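# Put one soap bar in each of three lidded boxes

## Task

Finish with all three boxes upright, each containing exactly one soap bar and each closed by its lid; a closed box that ends up with no soap may occur.

## Robot and tools

Robot: two arms, left_arm and right_arm, each a six-joint arm ending in a parallel two-finger gripper with a wrist camera. Other cameras: cam_high and cam_low (both 896x504, fixed); cam_left_wrist and cam_right_wrist are 672x504. Images come in that order.

Frames: the scene frame has its origin at table-top height, midway between the nominal arm bases, +z up, +x out over the table, and left_arm on the +y side (arm names do not match image left/right). Calibrated bases: left_arm at (-0.046, +0.275, 0) m, quat_wxyz (+1.000, 0, 0, +0.012); right_arm at (-0.022, -0.322, 0) m, quat_wxyz (+1.000, 0, 0, -0.026). Each arm's reported end_effector_position (m) and end_effector_quat_wxyz are in that arm's own base frame; fixed cameras and the table use the scene frame. The end-effector point sits between the finger pads, roughly 1 cm back from the tips; fingers point along the gripper's +z and separate along its y. Reported hand poses may be off by a few cm, worse at long reach.

Row layout (used by both execute_actions and move): one flat list of 14 numbers, each in [-1, 1]. First 7 belong to left_arm, next 7 to right_arm. Within each arm the order is: wrist pitch (joint4), waist (joint1), wrist roll (joint6), wrist yaw (joint5), elbow (joint3), shoulder (joint2), then gripper opening. The six joint numbers are offsets, not poses: they are added to the arm's Joint targets as they stood when the action (or move) began, and are scaled so 1.0 equals 1.83 rad for wrist pitch, 1.264 waist, 7.625 wrist roll, 6.358 wrist yaw, 1.276 elbow, 1.32 shoulder. The opening is absolute: +1 fully open, -1 shut. Both arms must always be filled in; a 0 joint offset keeps that joint's target, but a 0 opening is itself a half-open command, so resend the current opening to leave a gripper alone.

Joint ranges (rad): waist -2.880..2.880, shoulder 0.000..3.142, elbow 0.000..3.019, wrist pitch -1.693..1.571, wrist yaw -1.571..1.571, wrist roll -2.094..2.094. Asking a joint more than 0.084 rad beyond an end gets the action refused for both arms; real ends may differ by up to 0.084 rad, and a result may say "joint sent to its limit". Joint speed is capped, targets may only lead measured angles by a fixed amount per step, and targets that would shift a gripper over 110 mm from where it is are pulled back.

execute_actions(actions, cameras): actions is a list of actions; each action is a table of up to 15 rows, one row per 1/30 s step, with the last row repeated to fill 15 steps. Offsets in every row of one action count from the same starting targets; the next action starts from the updated targets, so repeating an offset keeps moving. An empty list just reports state. cameras picks images: omitted/null/["all"] gives all, [] gives none; an unknown name voids the call.

move(target, speed, blend, opening_speed, blocking, cameras): target is one 14-number row or up to 15 rows, all offsets counted from the current Joint targets (not chained). Joints interpolate together, so grippers travel curved paths, not straight lines, and nothing avoids obstacles or the other arm. speed is in rad/s for the joint with farthest to go, 0.01 to 2 (default 0.5), one value or one per target. blend (rad) rounds corners at intermediate targets. opening_speed (0.2 or more, per second on the -1..1 scale) ramps the fingers; use a slow value when squeezing something that can deform. Openings in later targets are applied only after the arms stop there. blocking=false returns after about 0.5 s while the motion continues. The result adds a move: line: done, off_target (rest with a joint over 0.035 rad off), moving, held, or fault, plus limits=held and the worst joint error per arm.

wait(seconds 0 to 10): lets time run with commands held; returns early if a running move ends. stop(): brakes a running move. zoom_image(camera, region=[x0,y0,x1,y1] pixels from the top-left, at most 504x504) magnifies the latest image of a camera that was included. read_manual(section="licences") only returns licence text. finished_scene(scene=1 or 2) ends the current scene irreversibly; only call it once the boxes are finished and will stay so without the robot.

Result lines: Joint positions and Joint velocities per arm in the joint order above (rad, rad/s), then finger gap in m (0.094 open). Joint targets is the base for your next offsets. grip_measured uses the opening scale; it reads slightly wide when empty and a few hundredths narrower than a held hard part, and it tracks your command even at contact, so it does not reveal a touch. grip_effort_nm is gripper motor effort (negative closing) with offset and friction, not pad force. Joint torques include arm weight; numbers 1 and 5 wrap at ±28 N m. "joint command not followed" means the clearance check altered targets. Velocities may read "within noise". MOTOR HOT appears near 85 °C; at 100 °C the arm goes limp for 30 to 60 s or more.

Cautions: nothing may leave the table. Avoid drops, releasing moving parts, fast impacts and hard pressing; arm-on-arm collisions can fail the scene. Faster motion or targets set deep past contact push harder. If an arm is stalled against something, command its targets back beyond its measured positions. Don't hold loads or stretched poses longer than needed (heat). To let go, command an opening clearly above grip_measured. Objects may be briefly disturbed by outside tugs. Thinking time lets the scene run.

Each tool is called after "Request:" as name(argument=value, ...) on one line, values as JSON.

## Session

Request:
execute_actions(actions=[])

Scene clock: 0.00 s.
left_arm: end_effector_position=(+0.5905, -0.2707, +0.2097) grip_measured=+1.000 grip_effort_nm=n/a end_effector_quat_wxyz=(+0.442, -0.131, +0.873, +0.161) | right_arm: end_effector_position=(+0.1384, +0.3040, +0.3106) grip_measured=+1.000 grip_effort_nm=n/a end_effector_quat_wxyz=(+0.083, -0.601, +0.786, +0.123)
Joint names: [wrist pitch, waist, wrist roll, wrist yaw, elbow, shoulder]
Joint positions: left_arm=[-0.693 -0.629 -0.666 -0.848 1.484 1.795 0.094] | right_arm=[-1.458 1.064 -0.221 -0.157 1.194 1.054 0.094]
Joint velocities: within noise
Joint torques (N m): no reading
Motor temperatures (°C): left_arm=[31 32 31 29 29 32 33] | right_arm=[34 34 31 31 34 30 30]
Heat: left arm: hottest gripper 33 °C; right arm: hottest waist 34 °C.
Joint targets: left_arm=[-0.691 -0.629 -0.666 -0.848 1.507 1.800] | right_arm=[-1.457 1.064 -0.221 -0.157 1.218 1.057]
Tool commands: left_gripper/opening=+1.0 right_gripper/opening=+1.0

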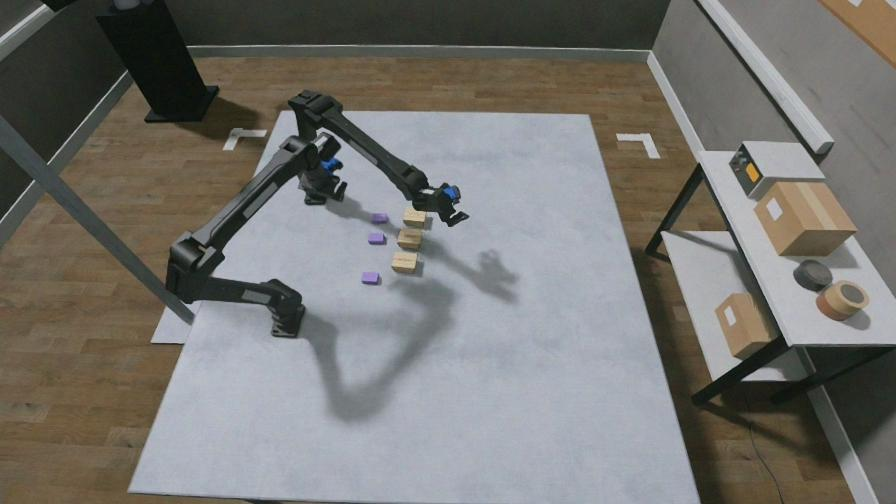

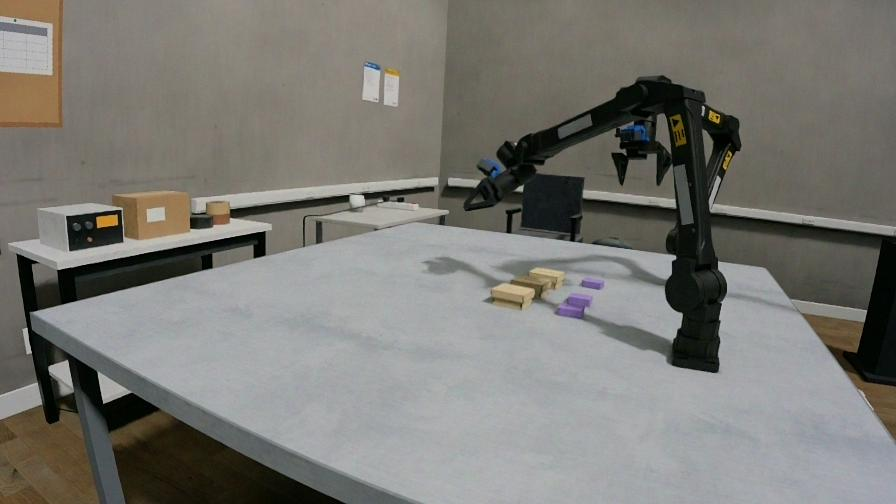

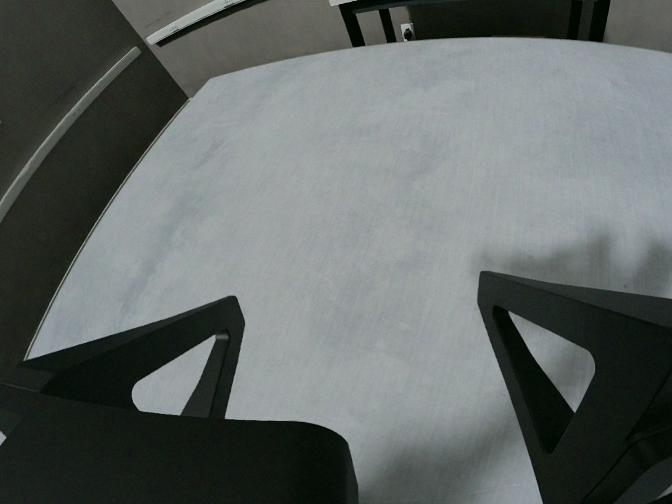

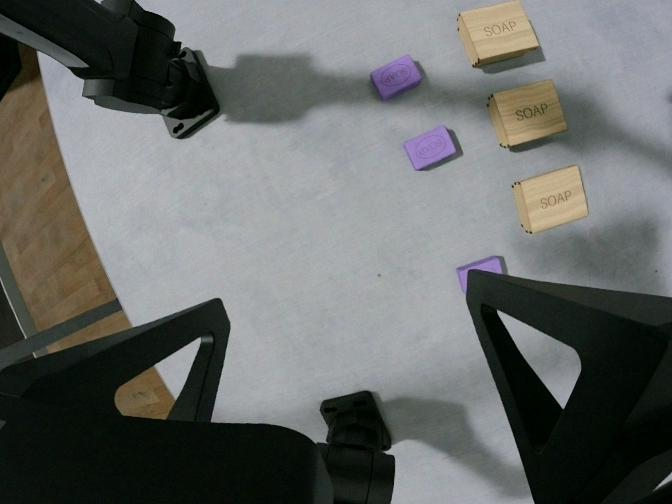

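Request:
zoom_image(camera="cam_right_wrist", region=[340, 0, 640, 300])

Request:
zoom_image(camera="cam_high", region=[340, 190, 480, 300])

Request:
zoom_image(camera="cam_low", region=[460, 240, 640, 340])

Scaled by 1.680 from the camera's 672x504 image, which has a finer 960x720 frame.

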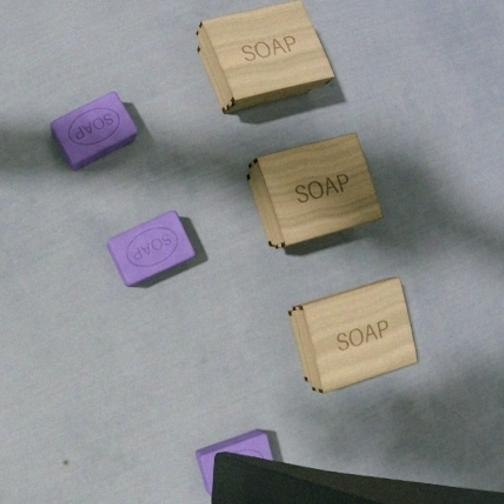

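Scaled by 3.600 from the camera's 896x504 image, which has a finer 1280x720 frame.

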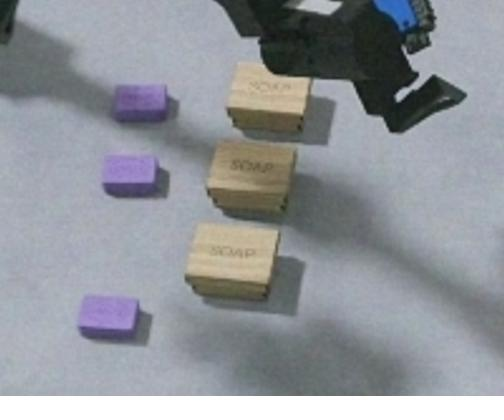

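Scaled by 2.800 from the camera's 896x504 image, which has a finer 1280x720 frame.

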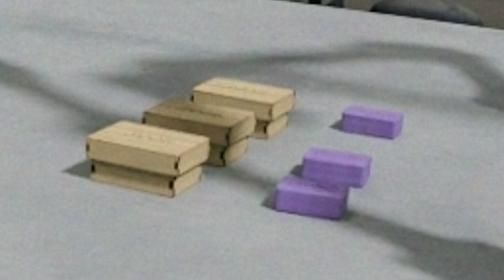

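Request:
move(target=[[0,1,0,0,0,-0.4,1,0,0,0,0,0,0,1],[0,1,0,0,0,-0.4,1,0.113,-0.209,0.029,0.0247,0.347,0.38,1]], speed=0.9)

Scene clock: 121.53 s.
left_arm: end_effector_position=(+0.3342, +0.4111, +0.5075) grip_measured=+1.000 grip_effort_nm=-0.007 end_effector_quat_wxyz=(-0.478, +0.644, -0.488, -0.346) | right_arm: end_effector_position=(+0.3840, +0.3935, +0.2983) grip_measured=+1.000 grip_effort_nm=-0.042 end_effector_quat_wxyz=(+0.164, -0.388, +0.904, +0.069)
Joint names: [wrist pitch, waist, wrist roll, wrist yaw, elbow, shoulder]
Joint positions: left_arm=[-0.693 0.643 -0.666 -0.848 1.484 1.269 0.094] | right_arm=[-1.261 0.798 -0.012 -0.002 1.599 1.551 0.094]
Joint velocities: within noise
Joint torques (N m): left_arm=[2.41 -2.2 -0.05 -0.31 13.71 -12.34] | right_arm=[1.4 0.26 0.11 -0.11 15.69 -13.8]
Motor temperatures (°C): left_arm=[30 31 30 29 40 37 31] | right_arm=[34 34 30 31 44 30 30]
Heat: left arm: hottest elbow 40 °C; right arm: hottest elbow 44 °C.
Joint targets: left_arm=[-0.691 0.635 -0.666 -0.848 1.507 1.273] | right_arm=[-1.250 0.800 0.000 0.000 1.660 1.558]
move: off_target (right_arm); right_arm: the elbow is farthest, 0.062 rad from its target

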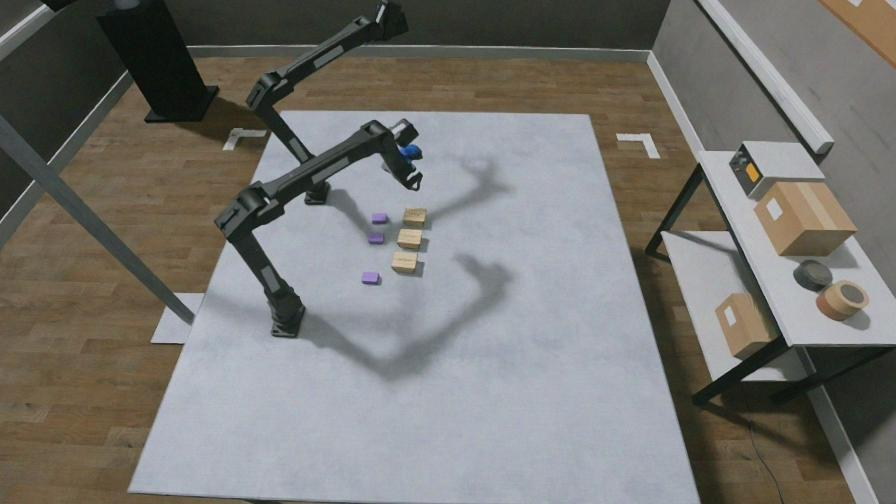

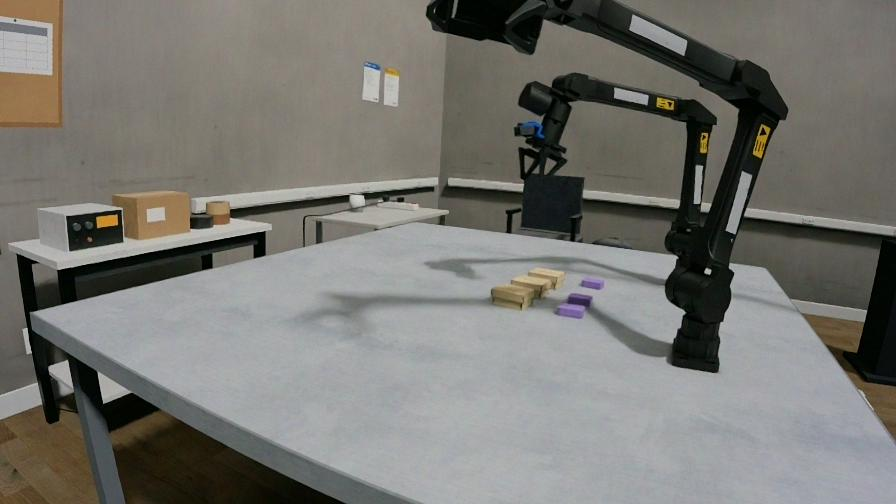

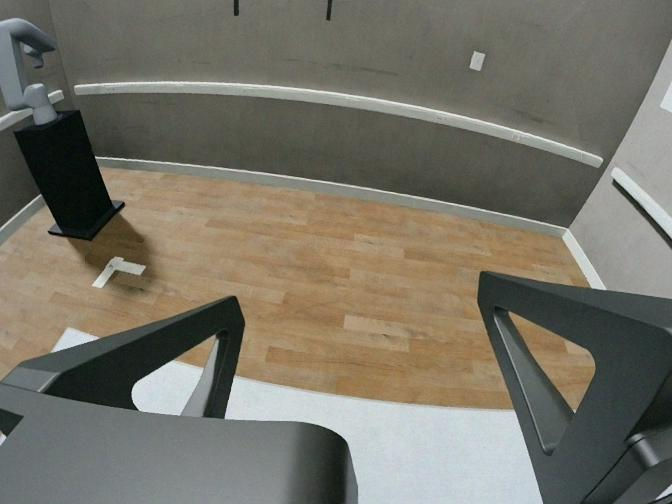

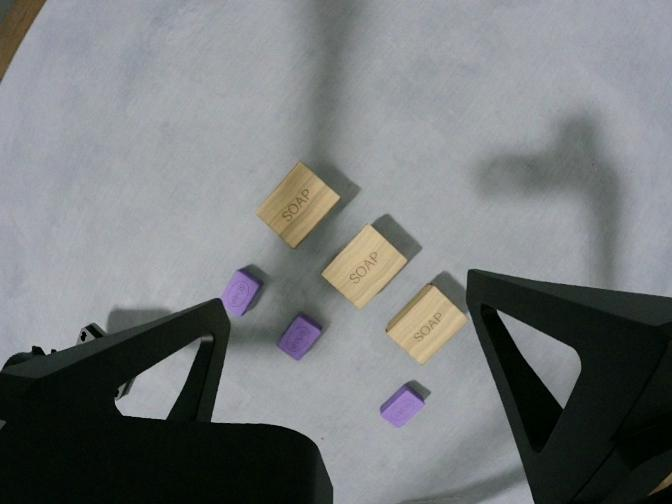

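Request:
zoom_image(camera="cam_low", region=[480, 255, 610, 325])

Request:
zoom_image(camera="cam_right_wrist", region=[210, 150, 480, 440])

Scaled by 3.877 from the camera's 896x504 image, which has a finer 1280x720 frame.

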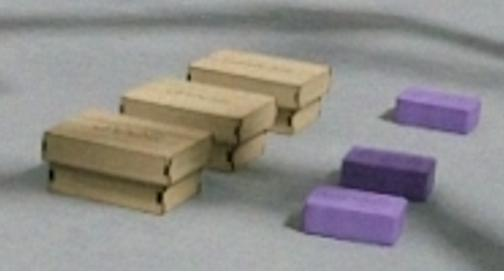

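Scaled by 1.738 from the camera's 672x504 image, which has a finer 960x720 frame.

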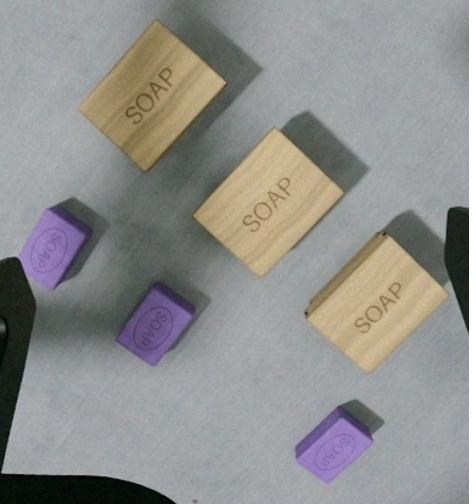

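Request:
move(target=[0,0,0,0,0,0,1,-0.01,-0.14,0.072,0,-0.28,0.005,1], cameras=["cam_right_wrist","cam_low"])

Scene clock: 183.20 s.
left_arm: end_effector_position=(+0.3342, +0.4111, +0.5075) grip_measured=+1.000 grip_effort_nm=-0.012 end_effector_quat_wxyz=(-0.478, +0.644, -0.488, -0.346) | right_arm: end_effector_position=(+0.3824, +0.2766, +0.1766) grip_measured=+1.000 grip_effort_nm=-0.042 end_effector_quat_wxyz=(+0.031, -0.045, +0.998, +0.021)
Joint names: [wrist pitch, waist, wrist roll, wrist yaw, elbow, shoulder]
Joint positions: left_arm=[-0.693 0.643 -0.666 -0.848 1.484 1.269 0.094] | right_arm=[-1.262 0.627 0.537 -0.001 1.317 1.551 0.094]
Joint velocities: within noise
Joint torques (N m): left_arm=[2.43 -2.2 -0.05 -0.31 13.71 -12.34] | right_arm=[0.28 -0.26 0.13 -0.09 8.54 -12.45]
Motor temperatures (°C): left_arm=[30 31 30 29 43 35 30] | right_arm=[33 34 29 30 51 33 30]
Heat: left arm: hottest elbow 43 °C; right arm: hottest elbow 51 °C.
Joint targets: left_arm=[-0.691 0.635 -0.666 -0.848 1.507 1.273] | right_arm=[-1.269 0.623 0.549 -0.001 1.303 1.565]
move: done
Images, in order (width x height): cam_low 896x504, cam_right_wrist 672x504.

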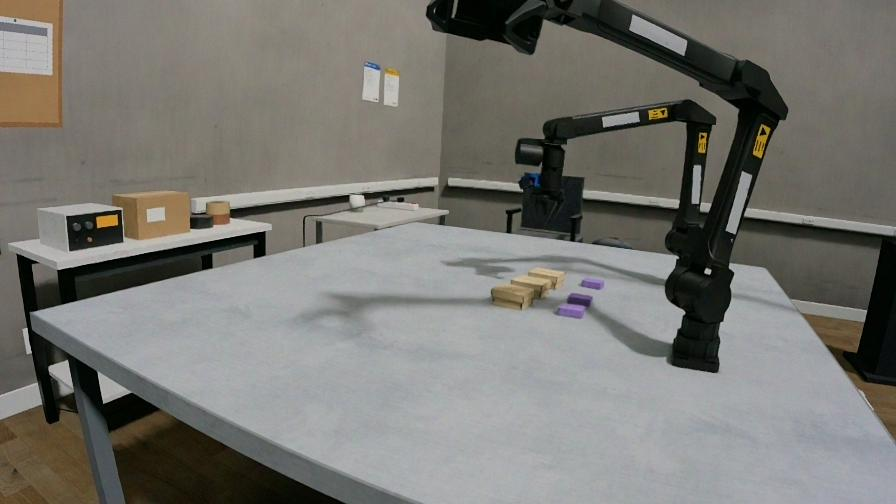

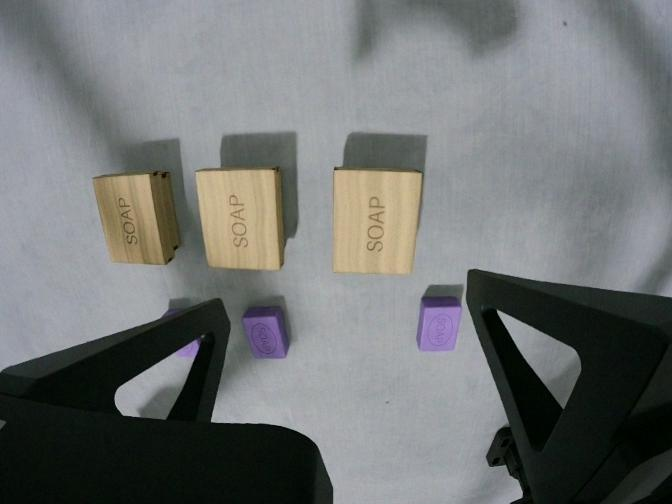

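Request:
move(target=[0,0,0,0,0,0,1,0.086,-0.02,-0.0054,0,-0.119,0.045,1], cameras=["cam_right_wrist"])

Scene clock: 208.07 s.
left_arm: end_effector_position=(+0.3342, +0.4111, +0.5075) grip_measured=+1.000 grip_effort_nm=-0.012 end_effector_quat_wxyz=(-0.478, +0.644, -0.488, -0.346) | right_arm: end_effector_position=(+0.3693, +0.2547, +0.0927) grip_measured=+1.000 grip_effort_nm=-0.042 end_effector_quat_wxyz=(-0.002, -0.042, +0.999, +0.000)
Joint names: [wrist pitch, waist, wrist roll, wrist yaw, elbow, shoulder]
Joint positions: left_arm=[-0.693 0.643 -0.666 -0.848 1.484 1.269 0.094] | right_arm=[-1.12 0.604 0.52 -0.001 1.16 1.614 0.094]
Joint velocities: within noise
Joint torques (N m): left_arm=[2.41 -2.14 -0.05 -0.31 13.71 -12.28] | right_arm=[0.72 -0.5 -0.09 -0.09 8.03 -12.69]
Motor temperatures (°C): left_arm=[30 31 29 28 44 34 30] | right_arm=[33 34 29 30 46 33 30]
Heat: left arm: hottest elbow 44 °C; right arm: hottest elbow 46 °C.
Joint targets: left_arm=[-0.691 0.635 -0.666 -0.848 1.507 1.273] | right_arm=[-1.111 0.598 0.508 -0.001 1.151 1.624]
move: done
Images, in order (width x height): cam_right_wrist 672x504.

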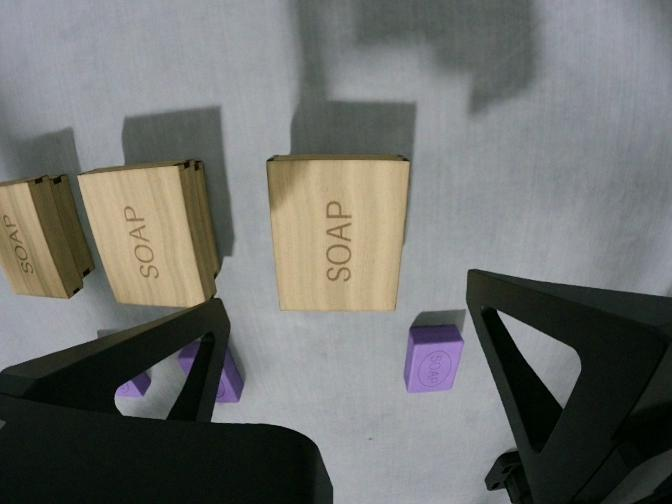

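Request:
move(target=[0,0,0,0,0,0,1,0.068,-0.003,0,0,-0.0125,0.073,1], speed=0.2, cameras=["cam_right_wrist","cam_low"])

Request:
zoom_image(camera="cam_low", region=[460, 220, 620, 340])

Scene clock: 224.50 s.
left_arm: end_effector_position=(+0.3342, +0.4111, +0.5075) grip_measured=+1.000 grip_effort_nm=-0.007 end_effector_quat_wxyz=(-0.478, +0.644, -0.488, -0.346) | right_arm: end_effector_position=(+0.3867, +0.2649, +0.0510) grip_measured=+1.000 grip_effort_nm=-0.042 end_effector_quat_wxyz=(+0.009, -0.041, +0.999, +0.007)
Joint names: [wrist pitch, waist, wrist roll, wrist yaw, elbow, shoulder]
Joint positions: left_arm=[-0.693 0.643 -0.666 -0.848 1.484 1.269 0.094] | right_arm=[-0.996 0.601 0.519 -0.001 1.148 1.7 0.094]
Joint velocities: within noise
Joint torques (N m): left_arm=[2.41 -2.2 -0.05 -0.31 13.71 -12.34] | right_arm=[0.69 -0.56 -0.1 -0.09 7.34 -12.86]
Motor temperatures (°C): left_arm=[30 31 29 28 45 34 30] | right_arm=[33 34 29 30 44 32 30]
Heat: left arm: hottest elbow 45 °C; right arm: hottest elbow 44 °C.
Joint targets: left_arm=[-0.691 0.635 -0.666 -0.848 1.507 1.273] | right_arm=[-0.987 0.594 0.507 -0.001 1.135 1.720]
move: done
Images, in order (width x height): cam_low 896x504, cam_right_wrist 672x504.

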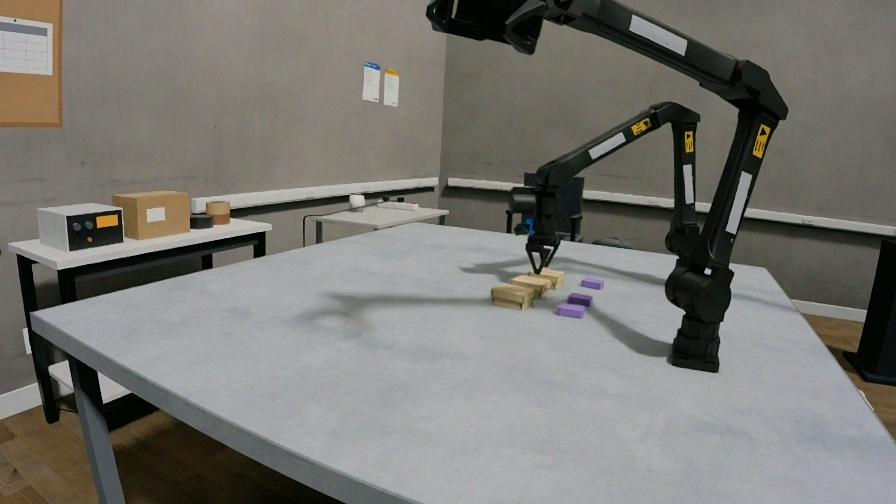

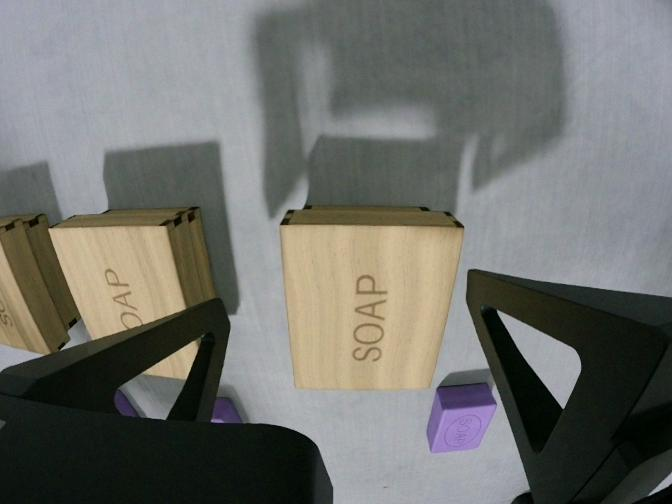

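Scaled by 3.150 from the camera's 896x504 image, which has a finer 1280x720 frame.

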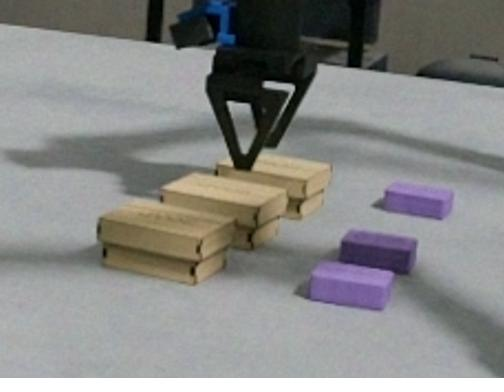

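Request:
move(target=[0,0,0,0,0,0,1,0.026,-0.011,-0.002,0,-0.015,0.021,1], speed=0.15, cameras=["cam_right_wrist","cam_low"])

Request:
zoom_image(camera="cam_low", region=[500, 240, 600, 320])

Scene clock: 247.37 s.
left_arm: end_effector_position=(+0.3342, +0.4111, +0.5075) grip_measured=+1.000 grip_effort_nm=-0.017 end_effector_quat_wxyz=(-0.478, +0.644, -0.488, -0.346) | right_arm: end_effector_position=(+0.3910, +0.2601, +0.0336) grip_measured=+1.000 grip_effort_nm=-0.051 end_effector_quat_wxyz=(+0.010, -0.041, +0.999, +0.007)
Joint names: [wrist pitch, waist, wrist roll, wrist yaw, elbow, shoulder]
Joint positions: left_arm=[-0.693 0.643 -0.666 -0.848 1.484 1.269 0.094] | right_arm=[-0.948 0.587 0.505 -0.001 1.129 1.726 0.094]
Joint velocities: within noise
Joint torques (N m): left_arm=[2.43 -2.2 -0.05 -0.31 13.72 -12.34] | right_arm=[0.75 -0.62 -0.11 -0.09 7.09 -12.92]
Motor temperatures (°C): left_arm=[30 31 29 28 45 34 30] | right_arm=[33 34 29 30 43 33 30]
Heat: left arm: hottest elbow 45 °C; right arm: hottest elbow 43 °C.
Joint targets: left_arm=[-0.691 0.635 -0.666 -0.848 1.507 1.273] | right_arm=[-0.939 0.580 0.493 -0.001 1.116 1.748]
move: done
Images, in order (width x height): cam_low 896x504, cam_right_wrist 672x504.

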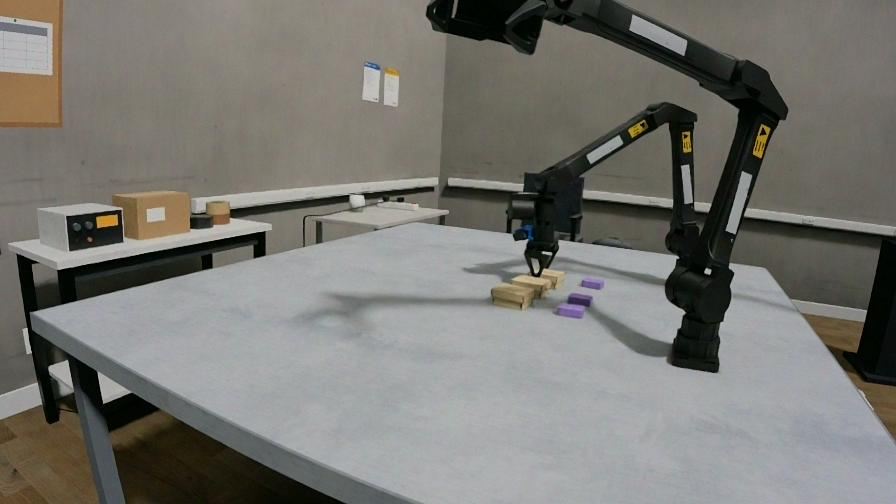

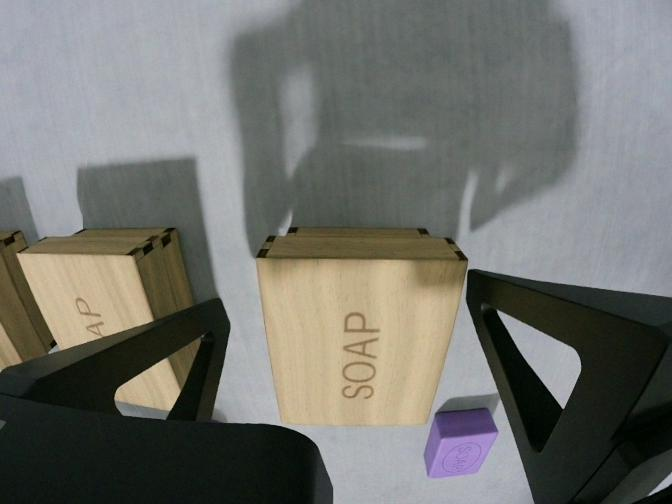

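Scaled by 5.040 from the camera's 896x504 image, which has a finer 1280x720 frame.

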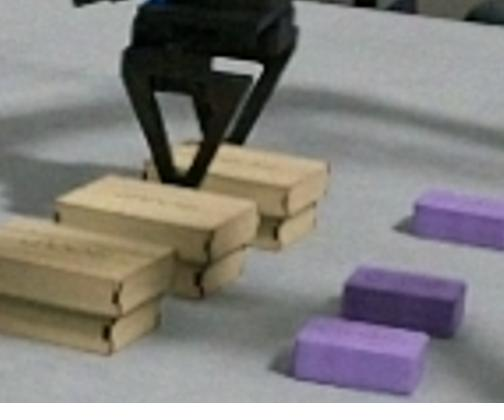

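Request:
move(target=[0,0,0,0,0,0,1,0.0164,0.004,-0.002,0,-0.032,-0.008,1], speed=0.15, cameras=["cam_right_wrist"])

Scene clock: 260.57 s.
left_arm: end_effector_position=(+0.3342, +0.4111, +0.5075) grip_measured=+1.000 grip_effort_nm=-0.012 end_effector_quat_wxyz=(-0.478, +0.644, -0.488, -0.346) | right_arm: end_effector_position=(+0.3816, +0.2538, +0.0211) grip_measured=+1.000 grip_effort_nm=-0.051 end_effector_quat_wxyz=(+0.006, -0.049, +0.999, +0.005)
Joint names: [wrist pitch, waist, wrist roll, wrist yaw, elbow, shoulder]
Joint positions: left_arm=[-0.693 0.643 -0.666 -0.848 1.484 1.269 0.094] | right_arm=[-0.918 0.587 0.489 -0.001 1.089 1.726 0.094]
Joint velocities: within noise
Joint torques (N m): left_arm=[2.43 -2.2 -0.05 -0.31 13.71 -12.28] | right_arm=[0.83 -0.15 -0.1 -0.09 6.76 -13.45]
Motor temperatures (°C): left_arm=[29 31 29 28 46 34 30] | right_arm=[33 34 29 30 43 32 30]
Heat: left arm: hottest elbow 46 °C; right arm: hottest elbow 43 °C.
Joint targets: left_arm=[-0.691 0.635 -0.666 -0.848 1.507 1.273] | right_arm=[-0.909 0.585 0.477 -0.001 1.075 1.738]
move: done
Images, in order (width x height): cam_right_wrist 672x504.

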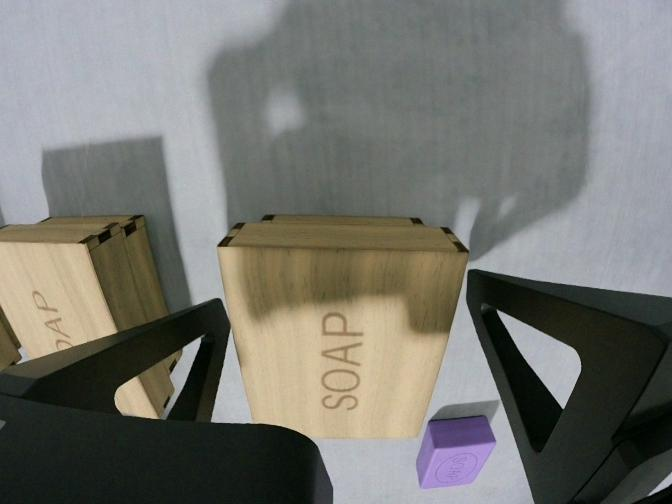

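Request:
move(target=[0,0,0,0,0,0,1,0,0,0,0,0,0,0.3], opening_speed=0.3, cameras=["cam_right_wrist"])

Scene clock: 271.30 s.
left_arm: end_effector_position=(+0.3342, +0.4111, +0.5075) grip_measured=+1.000 grip_effort_nm=-0.012 end_effector_quat_wxyz=(-0.478, +0.644, -0.488, -0.346) | right_arm: end_effector_position=(+0.3817, +0.2538, +0.0211) grip_measured=+0.433 grip_effort_nm=-1.072 end_effector_quat_wxyz=(+0.006, -0.049, +0.999, +0.005)
Joint names: [wrist pitch, waist, wrist roll, wrist yaw, elbow, shoulder]
Joint positions: left_arm=[-0.693 0.643 -0.666 -0.848 1.484 1.269 0.094] | right_arm=[-0.918 0.587 0.489 -0.001 1.089 1.726 0.067]
Joint velocities: within noise
Joint torques (N m): left_arm=[2.41 -2.2 -0.05 -0.31 13.72 -12.28] | right_arm=[0.73 -0.15 -0.09 -0.1 6.78 -13.45]
Motor temperatures (°C): left_arm=[29 31 29 28 46 34 30] | right_arm=[33 34 29 30 42 32 30]
Heat: left arm: hottest elbow 46 °C; right arm: hottest elbow 42 °C.
Joint targets: left_arm=[-0.691 0.635 -0.666 -0.848 1.507 1.273] | right_arm=[-0.909 0.585 0.477 -0.001 1.075 1.738]
move: done
Images, in order (width x height): cam_right_wrist 672x504.

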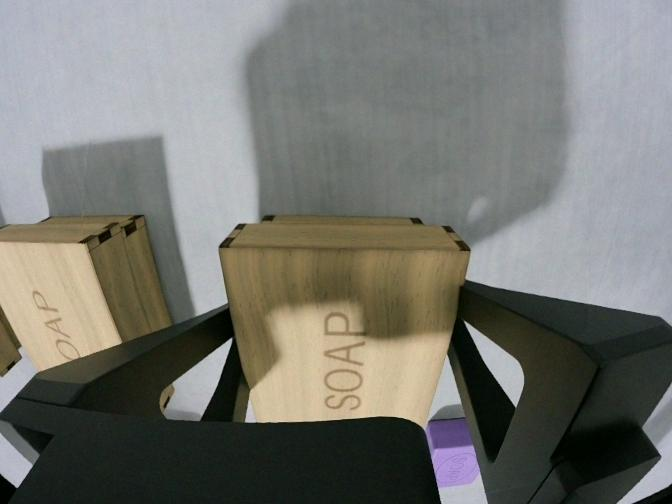

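Request:
move(target=[0,0,0,0,0,0,1,-0.097,0,0,0,0.061,-0.076,0.3], speed=0.1, cameras=["cam_right_wrist","cam_low"])

Request:
zoom_image(camera="cam_low", region=[490, 220, 610, 320])

Scene clock: 283.53 s.
left_arm: end_effector_position=(+0.3342, +0.4111, +0.5075) grip_measured=+1.000 grip_effort_nm=-0.012 end_effector_quat_wxyz=(-0.478, +0.644, -0.488, -0.346) | right_arm: end_effector_position=(+0.3592, +0.2389, +0.0580) grip_measured=+0.432 grip_effort_nm=-1.077 end_effector_quat_wxyz=(-0.025, -0.050, +0.998, -0.014)
Joint names: [wrist pitch, waist, wrist roll, wrist yaw, elbow, shoulder]
Joint positions: left_arm=[-0.693 0.643 -0.666 -0.848 1.484 1.269 0.094] | right_arm=[-1.079 0.587 0.488 -0.001 1.101 1.65 0.067]
Joint velocities: within noise
Joint torques (N m): left_arm=[2.41 -2.2 -0.05 -0.31 13.72 -12.34] | right_arm=[-0.08 -0.09 -0.09 -0.1 12.6 -14.39]
Motor temperatures (°C): left_arm=[29 31 29 28 46 34 30] | right_arm=[33 34 29 30 42 32 30]
Heat: left arm: hottest elbow 46 °C; right arm: hottest elbow 42 °C.
Joint targets: left_arm=[-0.691 0.635 -0.666 -0.848 1.507 1.273] | right_arm=[-1.087 0.585 0.477 -0.001 1.153 1.637]
move: off_target (right_arm); right_arm: the elbow is farthest, 0.052 rad from its target
Images, in order (width x height): cam_low 896x504, cam_right_wrist 672x504.

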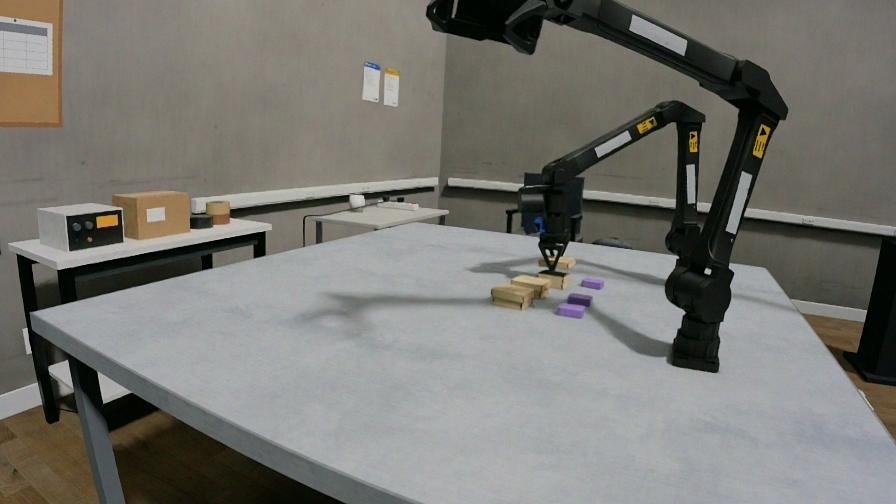

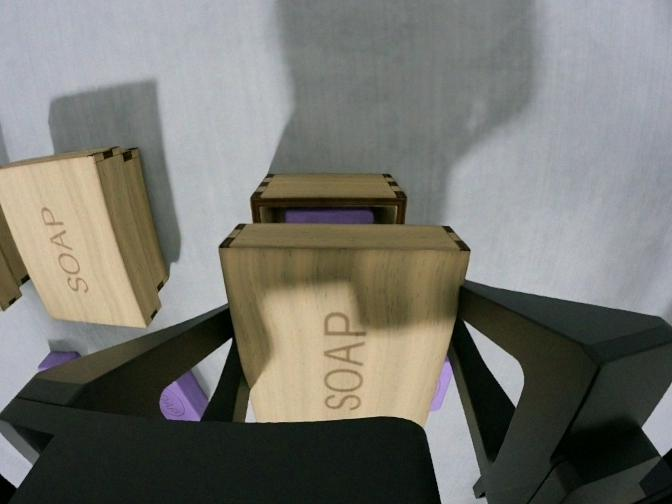

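Scaled by 4.200 from the camera's 896x504 image, which has a finer 1280x720 frame.

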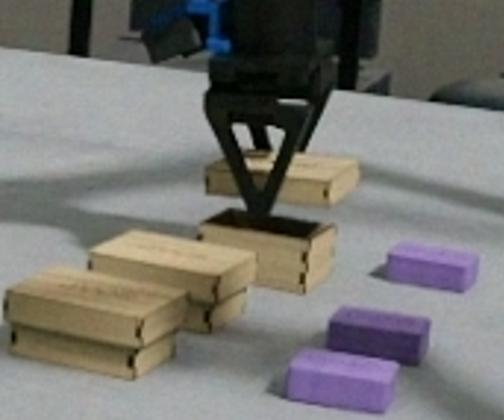

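Request:
move(target=[[0,0,0,0,0,0,1,-0.04,0,0,0,0.07,-0.02,0.3],[0,0,0,0,0,0,1,-0.04,-0.24,0,0,0.07,-0.02,0.3]], speed=0.3, cameras=["cam_right_wrist"])

Scene clock: 296.67 s.
left_arm: end_effector_position=(+0.3342, +0.4111, +0.5075) grip_measured=+1.000 grip_effort_nm=-0.012 end_effector_quat_wxyz=(-0.478, +0.644, -0.488, -0.346) | right_arm: end_effector_position=(+0.4367, +0.1264, +0.1041) grip_measured=+0.432 grip_effort_nm=-1.077 end_effector_quat_wxyz=(-0.001, +0.102, +0.995, +0.000)
Joint names: [wrist pitch, waist, wrist roll, wrist yaw, elbow, shoulder]
Joint positions: left_arm=[-0.693 0.643 -0.666 -0.848 1.484 1.269 0.094] | right_arm=[-1.152 0.283 0.488 -0.001 1.194 1.615 0.067]
Joint velocities: within noise
Joint torques (N m): left_arm=[2.43 -2.2 -0.05 -0.31 13.72 -12.28] | right_arm=[0.06 0.03 -0.09 -0.11 12.98 -14.1]
Motor temperatures (°C): left_arm=[29 31 29 28 46 34 30] | right_arm=[33 34 29 30 45 33 31]
Heat: left arm: hottest elbow 46 °C; right arm: hottest elbow 45 °C.
Joint targets: left_arm=[-0.691 0.635 -0.666 -0.848 1.507 1.273] | right_arm=[-1.160 0.282 0.477 0.000 1.242 1.611]
move: off_target (right_arm); right_arm: the elbow is farthest, 0.048 rad from its target
Images, in order (width x height): cam_right_wrist 672x504.

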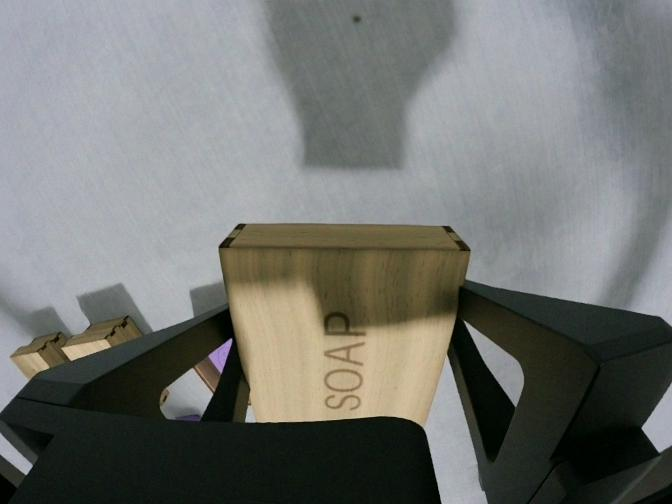

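Request:
move(target=[0,0,0,0,0,0,1,0.011,0.24,0,0,-0.245,-0.223,0.3], speed=0.4, cameras=["cam_right_wrist"])

Request:
zoom_image(camera="cam_right_wrist", region=[200, 80, 480, 280])

Scene clock: 313.83 s.
left_arm: end_effector_position=(+0.3342, +0.4111, +0.5075) grip_measured=+1.000 grip_effort_nm=-0.007 end_effector_quat_wxyz=(-0.478, +0.644, -0.488, -0.346) | right_arm: end_effector_position=(+0.3018, +0.1976, +0.1269) grip_measured=+0.432 grip_effort_nm=-1.077 end_effector_quat_wxyz=(+0.018, -0.046, +0.999, +0.011)
Joint names: [wrist pitch, waist, wrist roll, wrist yaw, elbow, shoulder]
Joint positions: left_arm=[-0.693 0.643 -0.666 -0.848 1.484 1.269 0.094] | right_arm=[-1.149 0.581 0.488 -0.001 0.945 1.326 0.067]
Joint velocities: within noise
Joint torques (N m): left_arm=[2.43 -2.2 -0.05 -0.31 13.72 -12.34] | right_arm=[0.65 0.5 -0.09 -0.11 7.9 -10.29]
Motor temperatures (°C): left_arm=[29 31 29 28 47 34 30] | right_arm=[33 34 29 30 45 33 31]
Heat: left arm: hottest elbow 47 °C; right arm: hottest elbow 45 °C.
Joint targets: left_arm=[-0.691 0.635 -0.666 -0.848 1.507 1.273] | right_arm=[-1.140 0.585 0.477 -0.001 0.930 1.317]
move: done
Images, in order (width x height): cam_right_wrist 672x504.

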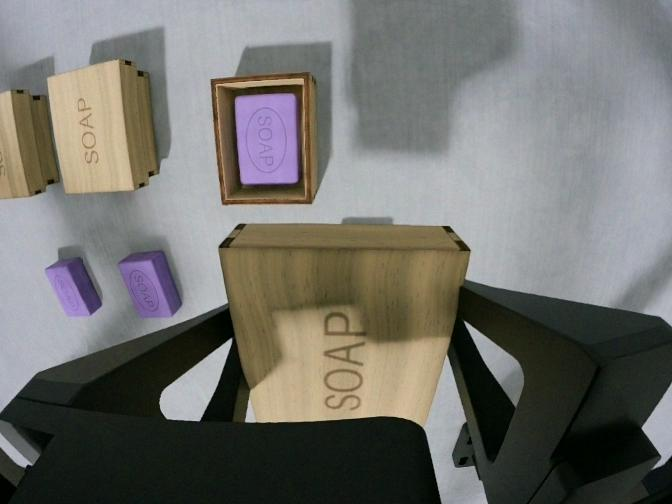

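Scaled by 1.800 from the camera's 672x504 image, which has a finer 960x720 frame.

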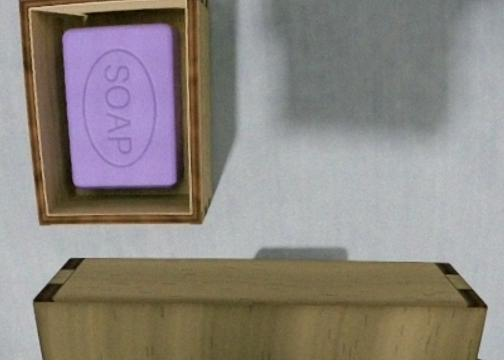

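Request:
move(target=[0,0,0,0,0,0,1,0.0246,0.0,0,0,0.231,0.256,0.3], speed=0.4, cameras=["cam_right_wrist"])

Scene clock: 341.57 s.
left_arm: end_effector_position=(+0.3342, +0.4111, +0.5075) grip_measured=+1.000 grip_effort_nm=-0.012 end_effector_quat_wxyz=(-0.478, +0.644, -0.488, -0.346) | right_arm: end_effector_position=(+0.3808, +0.2495, +0.0853) grip_measured=+0.432 grip_effort_nm=-1.072 end_effector_quat_wxyz=(+0.000, -0.046, +0.999, +0.000)
Joint names: [wrist pitch, waist, wrist roll, wrist yaw, elbow, shoulder]
Joint positions: left_arm=[-0.693 0.643 -0.666 -0.848 1.484 1.269 0.094] | right_arm=[-1.101 0.581 0.488 -0.001 1.167 1.637 0.067]
Joint velocities: within noise
Joint torques (N m): left_arm=[2.43 -2.2 -0.05 -0.31 13.71 -12.34] | right_arm=[0.58 0.5 -0.09 -0.11 13.52 -12.1]
Motor temperatures (°C): left_arm=[29 31 29 28 47 34 29] | right_arm=[33 34 29 30 44 33 32]
Heat: left arm: hottest elbow 47 °C; right arm: hottest elbow 44 °C.
Joint targets: left_arm=[-0.691 0.635 -0.666 -0.848 1.507 1.273] | right_arm=[-1.095 0.585 0.477 -0.001 1.224 1.654]
move: off_target (right_arm); right_arm: the elbow is farthest, 0.057 rad from its target
Images, in order (width x height): cam_right_wrist 672x504.

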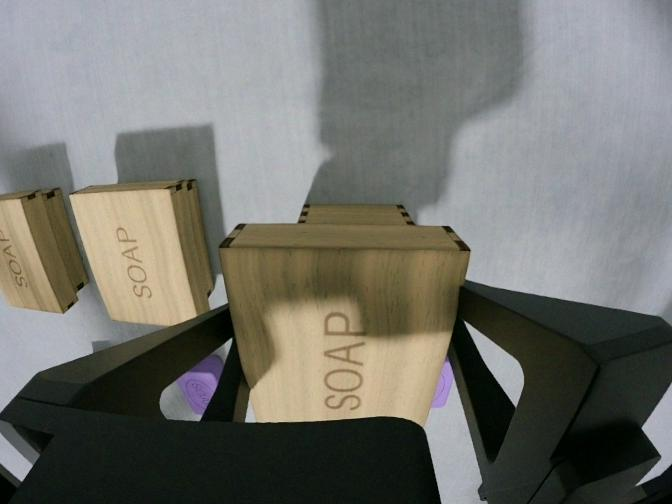

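Request:
move(target=[0,0,0,0,0,0,1,0.0437,0.006,0,0,-0.079,0.031,0.3], speed=0.15, cameras=["cam_right_wrist","cam_low"])

Request:
zoom_image(camera="cam_low", region=[490, 220, 610, 320])

Scene clock: 355.20 s.
left_arm: end_effector_position=(+0.3342, +0.4111, +0.5075) grip_measured=+1.000 grip_effort_nm=-0.022 end_effector_quat_wxyz=(-0.478, +0.644, -0.488, -0.346) | right_arm: end_effector_position=(+0.3824, +0.2526, +0.0579) grip_measured=+0.432 grip_effort_nm=-1.082 end_effector_quat_wxyz=(+0.003, -0.048, +0.999, +0.002)
Joint names: [wrist pitch, waist, wrist roll, wrist yaw, elbow, shoulder]
Joint positions: left_arm=[-0.693 0.643 -0.666 -0.848 1.484 1.269 0.094] | right_arm=[-1.024 0.584 0.488 -0.001 1.135 1.675 0.067]
Joint velocities: within noise
Joint torques (N m): left_arm=[2.43 -2.14 -0.05 -0.31 13.72 -12.34] | right_arm=[0.73 0.85 -0.09 -0.11 7.43 -12.69]
Motor temperatures (°C): left_arm=[29 30 29 28 47 34 29] | right_arm=[33 34 29 30 47 32 32]
Heat: left arm: hottest elbow 47 °C; right arm: hottest elbow 47 °C.
Joint targets: left_arm=[-0.691 0.635 -0.666 -0.848 1.507 1.273] | right_arm=[-1.015 0.593 0.477 -0.001 1.123 1.695]
move: done
Images, in order (width x height): cam_low 896x504, cam_right_wrist 672x504.

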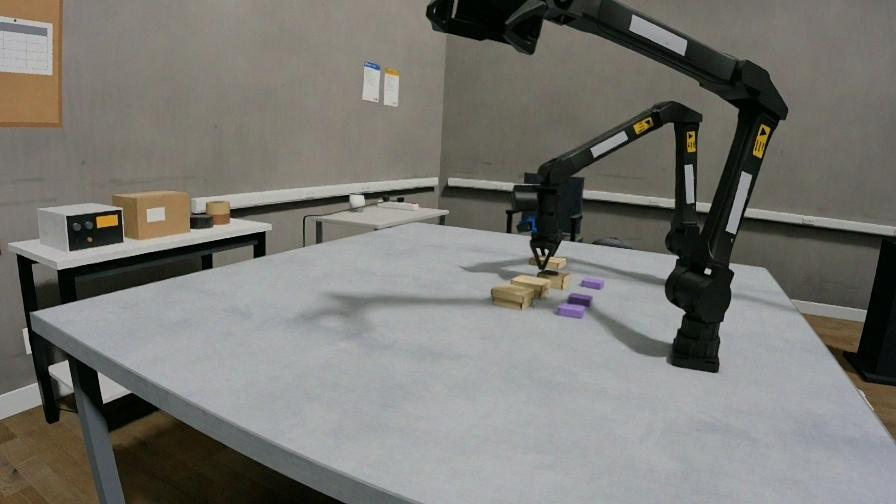

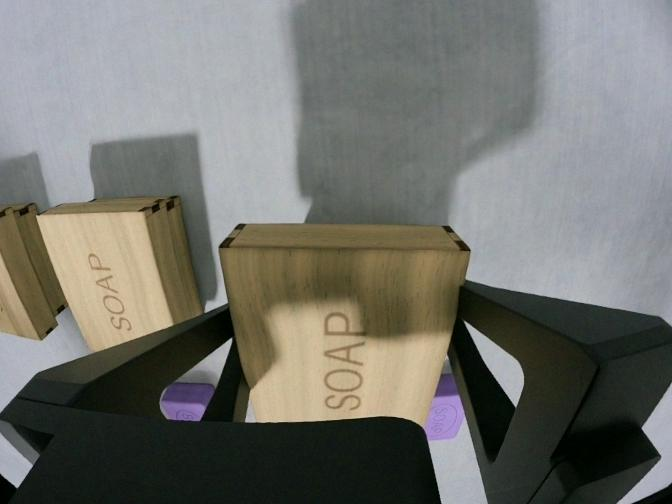

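Scaled by 4.200 from the camera's 896x504 image, which has a finer 1280x720 frame.

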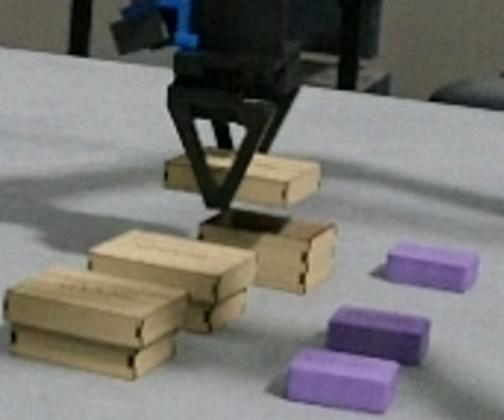

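Request:
move(target=[0,0,0,0,0,0,1,0.003,0.007,0.0012,0,-0.04,-0.053,0.3], speed=0.15, cameras=["cam_right_wrist","cam_low"])

Request:
zoom_image(camera="cam_low", region=[520, 240, 590, 300])

Request:
zoom_image(camera="cam_right_wrist", region=[200, 180, 500, 440])

Scene clock: 403.17 s.
left_arm: end_effector_position=(+0.3342, +0.4111, +0.5075) grip_measured=+1.000 grip_effort_nm=-0.012 end_effector_quat_wxyz=(-0.478, +0.644, -0.488, -0.346) | right_arm: end_effector_position=(+0.3657, +0.2464, +0.0591) grip_measured=+0.432 grip_effort_nm=-1.077 end_effector_quat_wxyz=(+0.002, -0.053, +0.999, +0.002)
Joint names: [wrist pitch, waist, wrist roll, wrist yaw, elbow, shoulder]
Joint positions: left_arm=[-0.693 0.643 -0.666 -0.848 1.484 1.269 0.094] | right_arm=[-1.018 0.593 0.488 -0.001 1.087 1.635 0.067]
Joint velocities: within noise
Joint torques (N m): left_arm=[2.41 -2.2 -0.05 -0.31 13.71 -12.34] | right_arm=[0.69 0.79 0 -0.11 7.2 -14.45]
Motor temperatures (°C): left_arm=[29 30 29 28 48 34 29] | right_arm=[32 34 29 30 43 32 32]
Heat: left arm: hottest elbow 48 °C; right arm: hottest elbow 43 °C.
Joint targets: left_arm=[-0.691 0.635 -0.666 -0.848 1.507 1.273] | right_arm=[-1.009 0.601 0.486 -0.001 1.072 1.625]
move: done
Images, in order (width x height): cam_low 896x504, cam_right_wrist 672x504.

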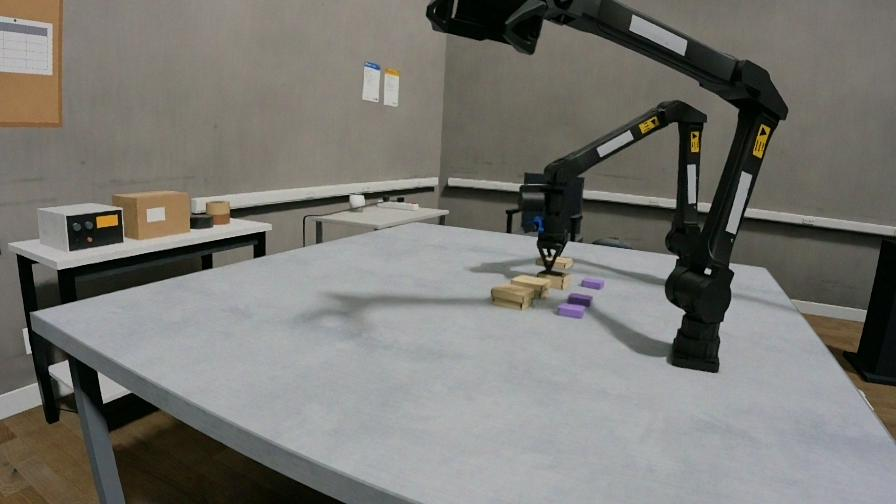

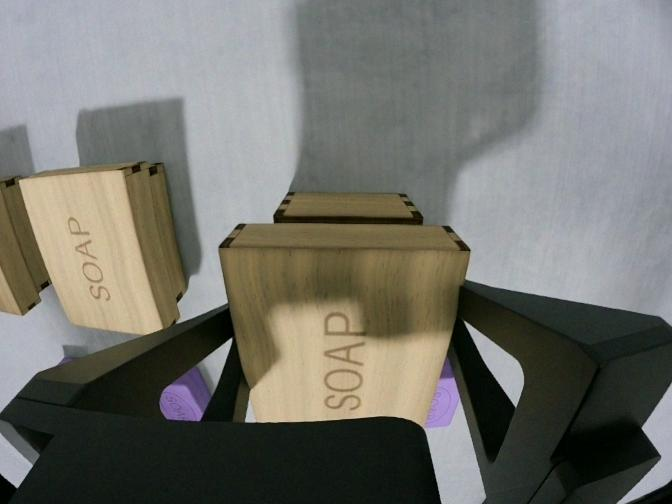

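Scaled by 7.200 from the camera's 896x504 image, which has a finer 1280x720 frame.

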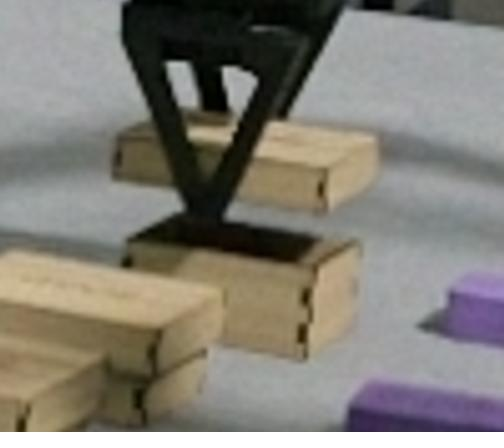

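Scaled by 1.680 from the camera's 672x504 image, which has a finer 960x720 frame.

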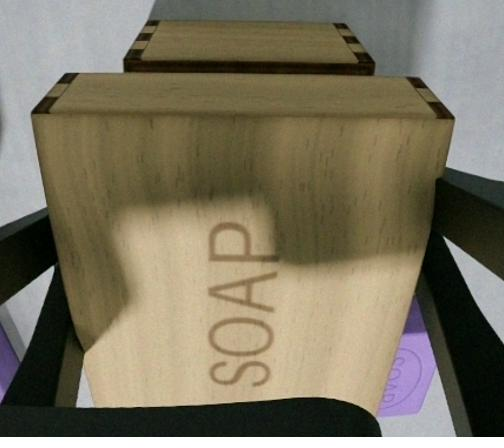

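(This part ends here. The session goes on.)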